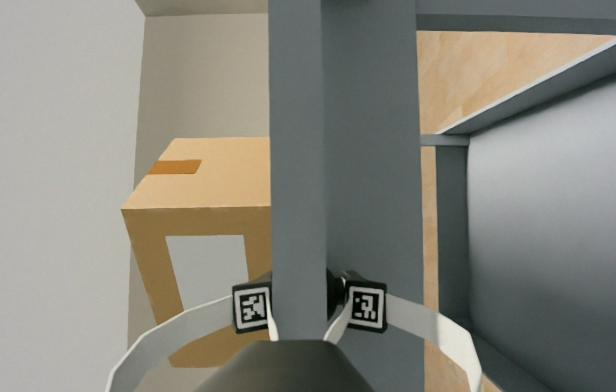

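Request:
{"name": "move", "arguments": {
  "blocking": false,
  "cameras": [],
  "r2": {"base":{"strafe_m":-0.1},"pace":"slow"}
}}

Request:
{"name": "wait", "arguments": {
  "seconds": 3,
  "cameras": []
}}

Request:
{"name": "move", "arguments": {
  "blocking": false,
  "cameras": [],
  "r2": {"base":{"rotate_rad":0.147},"pace":"slow"}
}}

Request:
{"name": "wait", "arguments": {
  "seconds": 3,
  "cameras": []
}}

Request:
{"name": "move", "arguments": {
  "blocking": false,
  "cameras": [],
  "r2": {"base":{"strafe_m":-0.085},"pace":"slow"}
}}

Request:
{"name": "wait", "arguments": {
  "seconds": 3,
  "cameras": ["r2_wrist_camera","r2_head_camera","r2_head_left_camera"]
}}

Scene clock: 287.53 s.
move: r2 moving
r1: as last shown
r1.lidar_m: 0.46 0.50 0.69 1.43 2.64 2.49 2.37 2.48 2.26 1.94 0.62 0.49
r1.motor_effort: lift_m=+20(20) arm_m=-4(4) wheel_0=+1(2) wheel_1=+3(3) wheel_2=+0(0)
r1.servo_current: wrist_yaw_rad=59(59) wrist_pitch_rad=46(46) wrist_roll_rad=39(65) gripper_m=39(46)
r1.wrist_depth_mm: 136 139 - - - - - / 113 139 - - - - - / 118 140 274 - - - - / 137 162 - - - - - / 1921 - - - - - - / 1205 1205 194 1205 188 1160 1160 / 842 759 750 143 750 732 768
r2.base_odometry: x=-0.041 y=-0.821 heading=-2.296
r2.turned_by_wheels: +0.000
r2.turned_by_imu: +0.001
r2.base_tilt: forward=-0.7 right=+0.1
r2.lidar_m: 0.43 0.47 2.39 2.12 2.13 2.39 2.13 2.15 2.57 2.60 2.62 0.48
r2.base_status: strafe_m moving
r2.joint_positions: lift_m=+0.687 arm_m=+0.060 wrist_yaw_rad=+0.002 wrist_pitch_rad=+0.005 wrist_roll_rad=+1.568 gripper_m=-0.029
r2.joint_status: not commanded
r2.measured_speeds: translate_m=+0.000 strafe_m=-0.057 rotate_rad=+0.001 lift_m=+0.000 arm_m=+0.000 wrist_yaw_rad=+0.000 wrist_pitch_rad=+0.000 wrist_roll_rad=+0.000
r2.motor_effort: lift_m=+21(21) arm_m=+4(5) wheel_0=+12(13) wheel_1=-7(7) wheel_2=+0(1)
r2.servo_current: wrist_yaw_rad=39(59) wrist_pitch_rad=39(52) wrist_roll_rad=52(59) gripper_m=91(104)
r2.hand_pose: x=+0.5195 y=-0.0867 z=+0.8636 quat_wxyz=(+0.708, +0.706, +0.002, -0.001) (m; r2's base frame)
r2.wrist_depth_mm: - - - 175 236 1336 1042 / - - - 174 235 1661 1098 / - - - 173 233 798 - / - - 477 173 232 831 - / - - 477 170 231 831 - / - - 186 170 179 - - / - - 574 - 229 - -
pictures: none
No camera images: "cameras" was empty.

Scene clock: 289.17 s.
earlier move: r2 done
r1.base_odometry: x=+0.000 y=+1.868 heading=+2.870
r1.turned_by_wheels: +0.000
r1.turned_by_imu: +0.000
r1.base_tilt: forward=-1.6 right=+1.3
r1.lidar_m: 0.47 0.49 0.67 1.43 2.67 2.52 2.36 2.48 2.23 1.93 0.64 0.49
r1.base_status: not commanded
r1.joint_positions: lift_m=+0.127 arm_m=+0.000 wrist_yaw_rad=+3.089 wrist_pitch_rad=+0.002 wrist_roll_rad=+0.000 gripper_m=+0.056
r1.joint_status: not commanded
r1.measured_speeds: all 0
r1.motor_effort: lift_m=+20(20) arm_m=-4(4) wheel_0=+2(2) wheel_1=+2(3) wheel_2=+0(0)
r1.servo_current: wrist_yaw_rad=33(65) wrist_pitch_rad=39(52) wrist_roll_rad=59(65) gripper_m=39(46)
r1.hand_pose: x=-0.1125 y=+0.1024 z=+0.3046 quat_wxyz=(+0.026, -0.001, +0.000, +1.000) (m; r1's base frame)
r1.wrist_depth_mm: 136 139 - - - - - / 114 139 - - - - - / 117 139 272 - - - - / 137 162 - - - - - / 1983 - - - - - - / 1182 1205 195 1205 187 1182 1138 / 842 750 750 143 750 741 768
r2.base_odometry: x=-0.105 y=-0.764 heading=-2.296
r2.turned_by_wheels: +0.000
r2.turned_by_imu: +0.000
r2.base_tilt: forward=-0.7 right=+0.1
r2.lidar_m: 0.40 0.41 2.46 2.18 2.19 2.38 2.10 2.14 2.60 2.52 2.54 0.48
r2.base_status: done
r2.joint_positions: lift_m=+0.687 arm_m=+0.060 wrist_yaw_rad=+0.002 wrist_pitch_rad=+0.005 wrist_roll_rad=+1.568 gripper_m=-0.029
r2.joint_status: not commanded
r2.measured_speeds: all 0
r2.motor_effort: lift_m=+21(21) arm_m=+4(5) wheel_0=+5(13) wheel_1=-4(8) wheel_2=+0(2)
r2.servo_current: wrist_yaw_rad=52(65) wrist_pitch_rad=46(52) wrist_roll_rad=46(59) gripper_m=91(104)
r2.hand_pose: x=+0.5195 y=-0.0867 z=+0.8636 quat_wxyz=(+0.708, +0.706, +0.002, -0.001) (m; r2's base frame)
r2.wrist_depth_mm: - - - 197 265 270 274 / - - - 251 254 1537 1138 / - - - 185 246 1808 - / - - 597 181 241 809 - / - 477 462 176 234 820 - / - - 186 170 179 - - / - - 512 - 224 - -
wait: 1.63 of 3 s (r2 has come to rest)
pictures: none
No camera images: "cameras" was empty.

Scene clock: 289.67 s.
move: r2 moving
r1: as last shown
r1.lidar_m: 0.47 0.50 0.68 1.42 2.65 2.52 2.36 2.48 2.23 1.93 0.61 0.49
r1.motor_effort: lift_m=+20(20) arm_m=-4(4) wheel_0=+1(2) wheel_1=+2(3) wheel_2=+0(0)
r1.servo_current: wrist_yaw_rad=65(65) wrist_pitch_rad=39(52) wrist_roll_rad=33(52) gripper_m=39(46)
r1.wrist_depth_mm: 136 138 - - - - - / 113 139 - - - - - / 118 140 272 - - - - / 137 162 - - - - - / 1983 - - - - - - / 1229 1182 194 1182 187 1160 1138 / 842 750 750 143 750 732 768
r2.base_odometry: x=-0.105 y=-0.764 heading=-2.185
r2.turned_by_wheels: +0.111
r2.turned_by_imu: +0.108
r2.base_tilt: forward=-0.7 right=+0.1
r2.lidar_m: 0.43 0.46 2.36 2.19 2.25 2.26 2.12 2.18 2.70 2.50 2.58 0.48
r2.base_status: rotate_rad moving
r2.joint_positions: lift_m=+0.687 arm_m=+0.060 wrist_yaw_rad=-0.009 wrist_pitch_rad=+0.005 wrist_roll_rad=+1.568 gripper_m=-0.029
r2.joint_status: not commanded
r2.measured_speeds: translate_m=+0.002 strafe_m=-0.001 rotate_rad=+0.293 lift_m=+0.000 arm_m=+0.000 wrist_yaw_rad=+0.007 wrist_pitch_rad=+0.000 wrist_roll_rad=+0.000
r2.motor_effort: lift_m=+21(21) arm_m=+4(4) wheel_0=-8(12) wheel_1=-4(9) wheel_2=-11(17)
r2.servo_current: wrist_yaw_rad=65(65) wrist_pitch_rad=39(46) wrist_roll_rad=52(59) gripper_m=91(98)
r2.hand_pose: x=+0.5185 y=-0.0899 z=+0.8636 quat_wxyz=(+0.708, +0.706, -0.001, -0.005) (m; r2's base frame)
r2.wrist_depth_mm: - - - 176 238 1366 1042 / - - - 174 236 1618 1098 / - - - 173 234 798 - / - - 484 231 232 842 - / - - 473 171 230 842 - / - - 186 169 178 - - / - - 564 - 228 - -
pictures: none
No camera images: "cameras" was empty.

Scene clock: 290.23 s.
earlier move: r2 done
r1.base_odometry: x=+0.000 y=+1.868 heading=+2.870
r1.turned_by_wheels: +0.000
r1.turned_by_imu: +0.000
r1.base_tilt: forward=-1.6 right=+1.3
r1.lidar_m: 0.47 0.49 0.69 1.43 2.64 2.51 2.37 2.49 2.25 1.91 0.62 0.47
r1.base_status: not commanded
r1.joint_positions: lift_m=+0.127 arm_m=+0.000 wrist_yaw_rad=+3.089 wrist_pitch_rad=+0.002 wrist_roll_rad=+0.000 gripper_m=+0.056
r1.joint_status: not commanded
r1.measured_speeds: all 0
r1.motor_effort: lift_m=+20(20) arm_m=-4(4) wheel_0=+1(2) wheel_1=+3(3) wheel_2=+0(0)
r1.servo_current: wrist_yaw_rad=52(65) wrist_pitch_rad=39(52) wrist_roll_rad=52(52) gripper_m=39(46)
r1.hand_pose: x=-0.1125 y=+0.1024 z=+0.3046 quat_wxyz=(+0.026, -0.001, +0.000, +1.000) (m; r1's base frame)
r1.wrist_depth_mm: 136 138 - - - - - / 113 139 - - - - - / 117 140 274 - - - - / 137 162 - - - - - / 1983 - - - - - - / 1182 1182 193 1205 187 1160 1160 / 854 750 759 142 732 732 768
r2.base_odometry: x=-0.104 y=-0.764 heading=-2.150
r2.turned_by_wheels: +0.036
r2.turned_by_imu: +0.035
r2.base_tilt: forward=-0.6 right=+0.1
r2.lidar_m: 0.44 0.48 2.34 2.18 2.26 2.20 2.11 2.18 2.66 2.53 2.58 0.48
r2.base_status: done
r2.joint_positions: lift_m=+0.687 arm_m=+0.060 wrist_yaw_rad=+0.004 wrist_pitch_rad=+0.005 wrist_roll_rad=+1.568 gripper_m=-0.029
r2.joint_status: not commanded
r2.measured_speeds: all 0
r2.motor_effort: lift_m=+21(21) arm_m=+5(5) wheel_0=+1(12) wheel_1=-4(9) wheel_2=-6(17)
r2.servo_current: wrist_yaw_rad=46(65) wrist_pitch_rad=39(46) wrist_roll_rad=46(59) gripper_m=91(98)
r2.hand_pose: x=+0.5196 y=-0.0863 z=+0.8636 quat_wxyz=(+0.708, +0.706, +0.003, +0.000) (m; r2's base frame)
r2.wrist_depth_mm: - - - 159 218 1618 1138 / - - - 161 220 1537 - / - - 530 163 224 820 - / - 469 462 165 225 820 - / - - 504 168 229 831 - / - - 186 169 178 - - / - - - - 235 1576 -
wait: 0.57 of 3 s (r2 has come to rest)
pictures: none
No camera images: "cameras" was empty.

Scene clock: 290.73 s.
move: r2 moving
r1: as last shown
r1.lidar_m: 0.48 0.50 0.68 1.43 2.64 2.51 2.37 2.47 2.26 1.91 0.62 0.47
r1.servo_current: wrist_yaw_rad=52(72) wrist_pitch_rad=39(46) wrist_roll_rad=46(59) gripper_m=46(46)
r1.wrist_depth_mm: 137 139 - - - - - / 113 139 - - - - - / 118 140 272 - - - - / 137 162 - - - - - / 1921 - - - - - - / 1182 1182 194 1182 187 1160 1138 / 842 741 750 143 741 732 778
r2.base_odometry: x=-0.116 y=-0.757 heading=-2.150
r2.turned_by_wheels: +0.000
r2.turned_by_imu: +0.000
r2.base_tilt: forward=-0.6 right=+0.1
r2.lidar_m: 0.46 0.49 2.35 2.21 2.27 2.23 2.09 2.20 2.66 2.51 2.59 0.48
r2.base_status: strafe_m moving
r2.joint_positions: lift_m=+0.687 arm_m=+0.060 wrist_yaw_rad=+0.004 wrist_pitch_rad=+0.005 wrist_roll_rad=+1.568 gripper_m=-0.029
r2.joint_status: not commanded
r2.measured_speeds: translate_m=+0.000 strafe_m=-0.055 rotate_rad=+0.000 lift_m=+0.000 arm_m=+0.000 wrist_yaw_rad=+0.000 wrist_pitch_rad=+0.000 wrist_roll_rad=+0.000
r2.motor_effort: lift_m=+21(21) arm_m=+4(5) wheel_0=+9(11) wheel_1=-7(9) wheel_2=-1(3)
r2.servo_current: wrist_yaw_rad=52(65) wrist_pitch_rad=46(52) wrist_roll_rad=46(59) gripper_m=91(98)
r2.hand_pose: x=+0.5196 y=-0.0863 z=+0.8636 quat_wxyz=(+0.708, +0.706, +0.003, +0.000) (m; r2's base frame)
r2.wrist_depth_mm: - - - 160 219 1618 1160 / - - - 162 221 1576 - / - - 544 163 224 809 - / - 473 462 165 227 831 - / - - 500 168 229 842 - / - - 187 169 179 - - / - - - - 234 539 -
pictures: none
No camera images: "cameras" was empty.

Scene clock: 292.23 s.
earlier move: r2 done
r1.base_odometry: x=+0.000 y=+1.868 heading=+2.870
r1.turned_by_wheels: +0.000
r1.turned_by_imu: +0.000
r1.base_tilt: forward=-1.6 right=+1.2
r1.lidar_m: 0.48 0.49 0.68 1.42 2.67 2.48 2.35 2.49 2.25 1.92 0.64 0.46
r1.base_status: not commanded
r1.joint_positions: lift_m=+0.127 arm_m=+0.000 wrist_yaw_rad=+3.089 wrist_pitch_rad=+0.002 wrist_roll_rad=+0.000 gripper_m=+0.056
r1.joint_status: not commanded
r1.measured_speeds: all 0
r1.motor_effort: lift_m=+20(20) arm_m=-4(4) wheel_0=+2(2) wheel_1=+3(3) wheel_2=+0(0)
r1.servo_current: wrist_yaw_rad=52(72) wrist_pitch_rad=46(46) wrist_roll_rad=46(65) gripper_m=39(52)
r1.hand_pose: x=-0.1125 y=+0.1024 z=+0.3046 quat_wxyz=(+0.026, -0.001, +0.000, +1.000) (m; r1's base frame)
r1.wrist_depth_mm: 136 138 - - - - - / 113 139 - - - - - / 118 140 273 - - - - / 137 162 - - - - - / 1921 - - - - - - / 1205 1205 193 1182 187 1160 1118 / 854 750 750 143 750 732 768
r2.base_odometry: x=-0.175 y=-0.718 heading=-2.150
r2.turned_by_wheels: +0.000
r2.turned_by_imu: +0.000
r2.base_tilt: forward=-0.7 right=+0.0
r2.lidar_m: 0.45 0.47 2.42 2.25 2.37 2.24 2.11 2.19 2.57 2.44 2.51 0.50
r2.base_status: done
r2.joint_positions: lift_m=+0.687 arm_m=+0.060 wrist_yaw_rad=+0.004 wrist_pitch_rad=+0.005 wrist_roll_rad=+1.568 gripper_m=-0.029
r2.joint_status: not commanded
r2.measured_speeds: all 0
r2.motor_effort: lift_m=+21(21) arm_m=+4(5) wheel_0=+4(12) wheel_1=-4(9) wheel_2=-1(3)
r2.servo_current: wrist_yaw_rad=59(65) wrist_pitch_rad=39(52) wrist_roll_rad=59(59) gripper_m=91(98)
r2.hand_pose: x=+0.5196 y=-0.0863 z=+0.8636 quat_wxyz=(+0.708, +0.706, +0.003, +0.000) (m; r2's base frame)
r2.wrist_depth_mm: - - - 176 238 1336 271 / - - - 174 235 1661 1160 / - - - 173 235 820 - / - - 484 172 232 842 - / - 496 477 172 232 820 - / - - 187 170 179 809 - / - - 569 - 229 - -
wait: 1.50 of 3 s (r2 has come to rest)
pictures: r2_head_camera, r2_head_left_camera, r2_wrist_camera
Images, in order (width x height): r2_head_camera 420x560, r2_head_left_camera 420x672, r2_wrist_camera 616x392.

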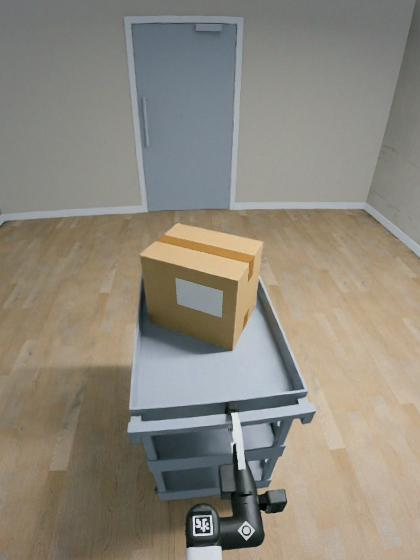

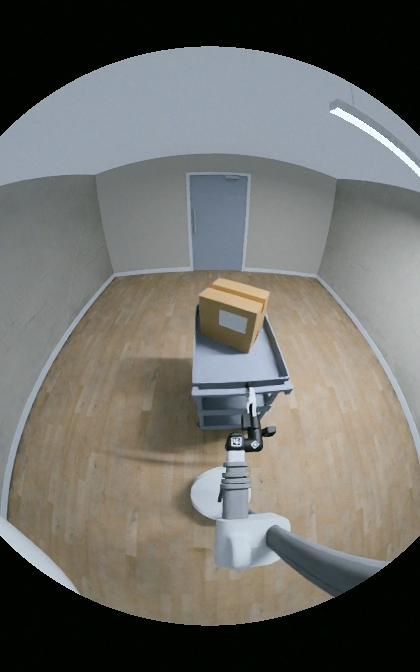

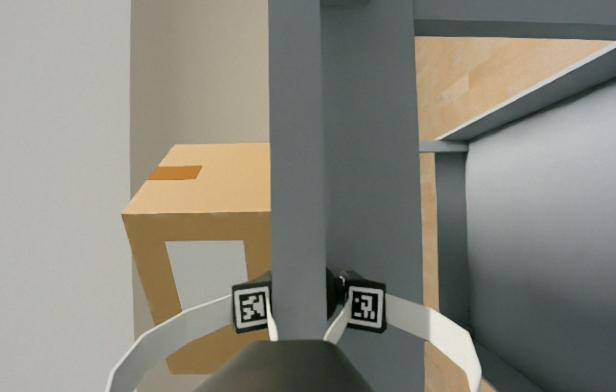

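Request:
{"name": "move", "arguments": {
  "blocking": false,
  "cameras": [],
  "r1": {"base":{"translate_m":0.6},"pace":"slow","contact_limits":{"translate_m":0.8}}
}}

Request:
{"name": "wait", "arguments": {
  "seconds": 4,
  "cameras": ["r1_head_left_camera"]
}}

Request:
{"name": "wait", "arguments": {
  "seconds": 4,
  "cameras": ["r1_head_left_camera","r2_head_camera","r1_head_camera"]
}}

Scene clock: 319.07 s.
move: r1 moving
r1.base_odometry: x=-0.012 y=+1.872 heading=+2.870
r1.turned_by_wheels: +0.000
r1.turned_by_imu: +0.000
r1.base_tilt: forward=-1.6 right=+1.3
r1.lidar_m: 0.45 0.49 0.67 1.42 2.67 2.50 2.39 2.51 2.23 1.84 0.60 0.48
r1.base_status: translate_m moving
r1.joint_positions: lift_m=+0.127 arm_m=+0.000 wrist_yaw_rad=+3.089 wrist_pitch_rad=+0.002 wrist_roll_rad=+0.000 gripper_m=+0.056
r1.joint_status: not commanded
r1.measured_speeds: translate_m=+0.048 strafe_m=+0.000 rotate_rad=-0.002 lift_m=+0.000 arm_m=+0.000 wrist_yaw_rad=+0.000 wrist_pitch_rad=+0.000 wrist_roll_rad=+0.000
r1.motor_effort: lift_m=+20(20) arm_m=-4(4) wheel_0=+6(7) wheel_1=+2(6) wheel_2=-6(7)
r1.servo_current: wrist_yaw_rad=46(52) wrist_pitch_rad=46(46) wrist_roll_rad=52(52) gripper_m=39(46)
r1.contact_limits: translate_m 0.8
r1.hand_pose: x=-0.1125 y=+0.1024 z=+0.3046 quat_wxyz=(+0.026, -0.001, +0.000, +1.000) (m; r1's base frame)
r1.wrist_depth_mm: 136 138 - - - - - / 113 139 - - - - - / 118 139 274 - - - - / 137 161 - - - - - / 1921 - - - - - - / 1182 1160 194 1182 188 1138 1138 / 842 750 741 143 750 732 768
r2: as last shown
r2.lidar_m: 0.44 0.47 2.42 2.27 2.33 2.25 2.11 2.18 2.57 2.43 2.50 0.48
r2.motor_effort: lift_m=+21(21) arm_m=+4(5) wheel_0=+4(4) wheel_1=-4(4) wheel_2=+0(0)
r2.servo_current: wrist_yaw_rad=46(59) wrist_pitch_rad=46(46) wrist_roll_rad=52(52) gripper_m=91(98)
r2.wrist_depth_mm: - - - 175 237 1336 272 / - - - 175 236 1661 1160 / - - - 173 235 831 - / - - 484 173 231 831 - / - 496 480 171 231 820 - / - - 187 170 178 820 - / - - 580 - 229 - -
pictures: none
No camera images: "cameras" was empty.

Scene clock: 323.07 s.
earlier move: r1 moving
r1.base_odometry: x=-0.385 y=+1.975 heading=+2.872
r1.turned_by_wheels: +0.001
r1.turned_by_imu: +0.002
r1.base_tilt: forward=-1.6 right=+1.3
r1.lidar_m: 0.25 0.25 0.25 0.50 2.68 2.91 2.79 2.90 2.24 0.25 0.25 0.25
r1.base_status: translate_m moving
r1.joint_positions: lift_m=+0.127 arm_m=+0.000 wrist_yaw_rad=+3.096 wrist_pitch_rad=+0.002 wrist_roll_rad=+0.000 gripper_m=+0.056
r1.joint_status: not commanded
r1.measured_speeds: translate_m=+0.099 strafe_m=+0.001 rotate_rad=+0.003 lift_m=+0.000 arm_m=-0.002 wrist_yaw_rad=+0.034 wrist_pitch_rad=+0.000 wrist_roll_rad=+0.000
r1.motor_effort: lift_m=+20(20) arm_m=+5(5) wheel_0=+16(20) wheel_1=+12(13) wheel_2=-14(18)
r1.servo_current: wrist_yaw_rad=39(65) wrist_pitch_rad=33(52) wrist_roll_rad=52(72) gripper_m=46(46)
r1.contact_limits: translate_m 0.8
r1.hand_pose: x=-0.1133 y=+0.1005 z=+0.3046 quat_wxyz=(+0.023, -0.001, +0.000, +1.000) (m; r1's base frame)
r1.wrist_depth_mm: - 136 - - - - - / - 136 - - - - - / 109 137 190 - - - - / 123 137 286 - - - - / 1661 1983 - - - - - / 1205 1160 194 1205 187 1281 1138 / 831 759 750 798 798 778 831
r2.base_odometry: x=-0.175 y=-0.718 heading=-2.150
r2.turned_by_wheels: +0.000
r2.turned_by_imu: +0.001
r2.base_tilt: forward=-0.6 right=+0.1
r2.lidar_m: 0.45 0.47 2.45 2.28 2.36 2.25 2.10 2.20 2.59 2.43 2.52 0.51
r2.base_status: not commanded
r2.joint_positions: lift_m=+0.687 arm_m=+0.060 wrist_yaw_rad=+0.004 wrist_pitch_rad=+0.005 wrist_roll_rad=+1.568 gripper_m=-0.029
r2.joint_status: not commanded
r2.measured_speeds: all 0
r2.motor_effort: lift_m=+21(21) arm_m=+4(5) wheel_0=+4(5) wheel_1=-3(4) wheel_2=+0(1)
r2.servo_current: wrist_yaw_rad=59(65) wrist_pitch_rad=46(52) wrist_roll_rad=59(65) gripper_m=91(98)
r2.hand_pose: x=+0.5196 y=-0.0863 z=+0.8636 quat_wxyz=(+0.708, +0.706, +0.003, +0.000) (m; r2's base frame)
r2.wrist_depth_mm: - - - 176 237 1366 271 / - - - 175 236 1661 1138 / - - - 173 234 820 - / - - 484 172 233 842 - / - 492 477 172 231 831 - / - - 186 170 179 820 - / - - 574 - 229 - -
wait: 4.00 s; no rest
pictures: r1_head_left_camera
Images, in order (width x height): r1_head_left_camera 420x672.

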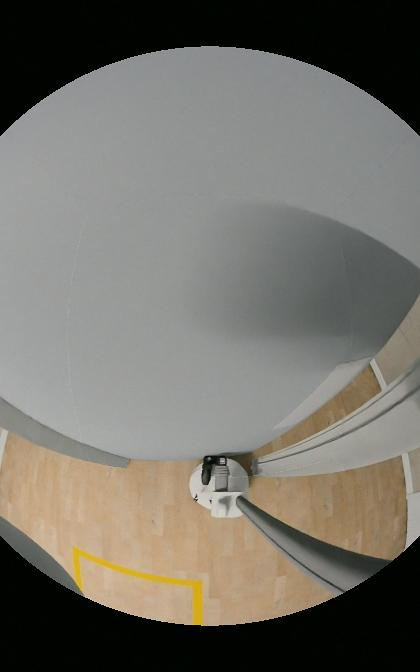

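Scene clock: 325.83 s.
earlier move: r1 done
r1.base_odometry: x=-0.577 y=+2.029 heading=+2.871
r1.turned_by_wheels: +0.000
r1.turned_by_imu: +0.000
r1.base_tilt: forward=-1.6 right=+1.3
r1.lidar_m: 0.25 - 0.25 0.34 2.76 3.13 2.97 3.07 0.25 0.25 2.18 0.28
r1.base_status: done
r1.joint_positions: lift_m=+0.127 arm_m=+0.000 wrist_yaw_rad=+3.099 wrist_pitch_rad=+0.002 wrist_roll_rad=+0.000 gripper_m=+0.056
r1.joint_status: not commanded
r1.measured_speeds: all 0
r1.motor_effort: lift_m=+20(20) arm_m=+7(7) wheel_0=+9(20) wheel_1=+12(15) wheel_2=-10(18)
r1.servo_current: wrist_yaw_rad=59(85) wrist_pitch_rad=39(52) wrist_roll_rad=52(72) gripper_m=39(52)
r1.contact_limits: translate_m 0.8
r1.hand_pose: x=-0.1138 y=+0.0997 z=+0.3046 quat_wxyz=(+0.021, -0.001, +0.000, +1.000) (m; r1's base frame)
r1.wrist_depth_mm: - 136 - - - - - / - 136 - - - - - / 107 136 185 - - - - / 124 137 277 - - - - / 1661 - - - - - - / 1205 1229 193 1205 187 1160 1118 / 842 759 759 798 798 778 809
r2.base_odometry: x=-0.175 y=-0.718 heading=-2.150
r2.turned_by_wheels: +0.000
r2.turned_by_imu: +0.000
r2.base_tilt: forward=-0.6 right=+0.1
r2.lidar_m: 0.43 0.45 2.41 2.27 2.33 2.23 2.10 2.19 2.57 2.45 2.50 0.48
r2.base_status: not commanded
r2.joint_positions: lift_m=+0.687 arm_m=+0.060 wrist_yaw_rad=+0.004 wrist_pitch_rad=+0.005 wrist_roll_rad=+1.568 gripper_m=-0.029
r2.joint_status: not commanded
r2.measured_speeds: all 0
r2.motor_effort: lift_m=+21(21) arm_m=+5(5) wheel_0=+4(5) wheel_1=-4(4) wheel_2=+0(1)
r2.servo_current: wrist_yaw_rad=59(65) wrist_pitch_rad=46(52) wrist_roll_rad=52(65) gripper_m=98(98)
r2.hand_pose: x=+0.5196 y=-0.0863 z=+0.8636 quat_wxyz=(+0.708, +0.706, +0.003, +0.000) (m; r2's base frame)
r2.wrist_depth_mm: - - - 176 237 1336 271 / - - - 175 236 1708 1160 / - - - 173 234 820 - / - - 480 173 233 831 - / - 492 477 171 231 831 - / - - 186 170 178 820 - / - - 569 - 229 - -
wait: 2.77 of 4 s (r1 has come to rest)
pictures: r1_head_camera, r1_head_left_camera, r2_head_camera
Images, in order (width x height): r1_head_camera 420x560, r1_head_left_camera 420x672, r2_head_camera 420x560.

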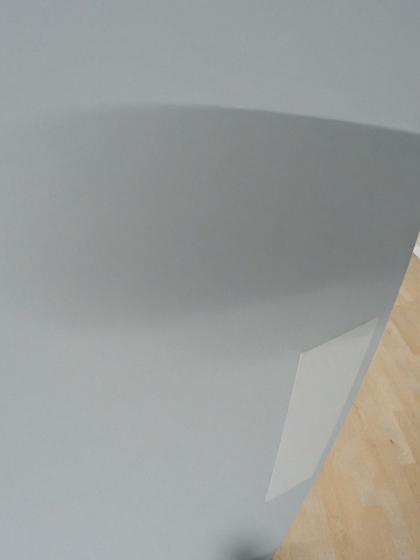

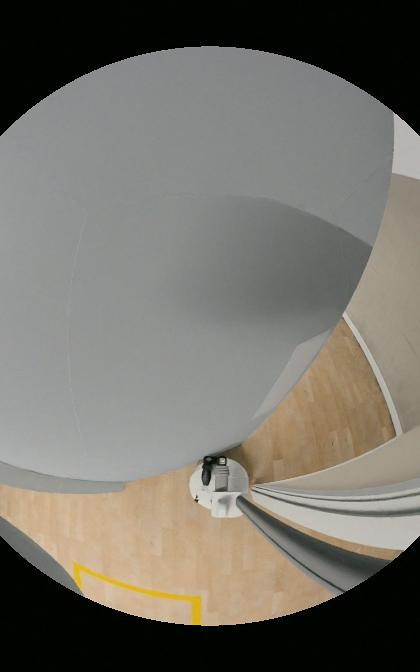

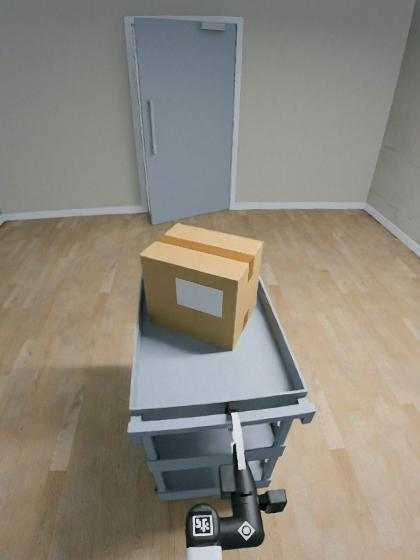

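Request:
{"name": "move", "arguments": {
  "blocking": false,
  "cameras": [],
  "r1": {"base":{"translate_m":0.25,"strafe_m":0.12},"pace":"slow","contact_limits":{"translate_m":0.8,"strafe_m":0.8}}
}}

Request:
{"name": "wait", "arguments": {
  "seconds": 5,
  "cameras": ["r1_head_left_camera","r2_head_camera","r1_head_right_camera"]
}}

r1: "contact_limits": translate_m and strafe_m are given together and make one move, which takes one limit: state it under one of them only
Scene clock: 332.93 s.
r1.base_odometry: x=-0.577 y=+2.029 heading=+2.871
r1.turned_by_wheels: +0.000
r1.turned_by_imu: +0.000
r1.base_tilt: forward=-1.6 right=+1.3
r1.lidar_m: 0.25 - 0.25 0.34 2.72 3.10 2.98 3.09 0.25 0.25 2.18 0.29
r1.base_status: done
r1.joint_positions: lift_m=+0.127 arm_m=+0.000 wrist_yaw_rad=+3.099 wrist_pitch_rad=+0.002 wrist_roll_rad=+0.000 gripper_m=+0.056
r1.joint_status: not commanded
r1.measured_speeds: all 0
r1.motor_effort: lift_m=+20(20) arm_m=+7(7) wheel_0=+9(20) wheel_1=+12(15) wheel_2=-10(18)
r1.servo_current: wrist_yaw_rad=78(85) wrist_pitch_rad=39(52) wrist_roll_rad=39(72) gripper_m=46(52)
r1.contact_limits: translate_m 0.8
r1.hand_pose: x=-0.1138 y=+0.0997 z=+0.3046 quat_wxyz=(+0.021, -0.001, +0.000, +1.000) (m; r1's base frame)
r1.wrist_depth_mm: - 136 - - - - - / - 136 - - - - - / 107 136 185 - - - - / 124 137 278 - - - - / 1708 - - - - - - / 1229 1182 193 1205 187 1182 1098 / 866 759 759 798 798 778 831
r2.base_odometry: x=-0.175 y=-0.718 heading=-2.150
r2.turned_by_wheels: +0.000
r2.turned_by_imu: +0.000
r2.base_tilt: forward=-0.7 right=+0.0
r2.lidar_m: 0.43 0.46 2.42 2.26 2.35 2.22 2.11 2.17 2.57 2.45 2.51 0.51
r2.base_status: not commanded
r2.joint_positions: lift_m=+0.687 arm_m=+0.060 wrist_yaw_rad=+0.004 wrist_pitch_rad=+0.005 wrist_roll_rad=+1.568 gripper_m=-0.029
r2.joint_status: not commanded
r2.measured_speeds: all 0
r2.motor_effort: lift_m=+21(21) arm_m=+4(5) wheel_0=+4(5) wheel_1=-4(4) wheel_2=+0(1)
r2.servo_current: wrist_yaw_rad=39(65) wrist_pitch_rad=39(52) wrist_roll_rad=65(65) gripper_m=91(98)
r2.hand_pose: x=+0.5196 y=-0.0863 z=+0.8636 quat_wxyz=(+0.708, +0.706, +0.003, +0.000) (m; r2's base frame)
r2.wrist_depth_mm: - - - 176 236 1366 271 / - - - 175 236 1661 1160 / - - - 173 236 809 - / - - 484 172 233 831 - / - 496 477 171 231 831 - / - - 186 170 179 809 - / - - 574 - 229 - -
pictures: none

not run: a call was refused earlier in this reply.


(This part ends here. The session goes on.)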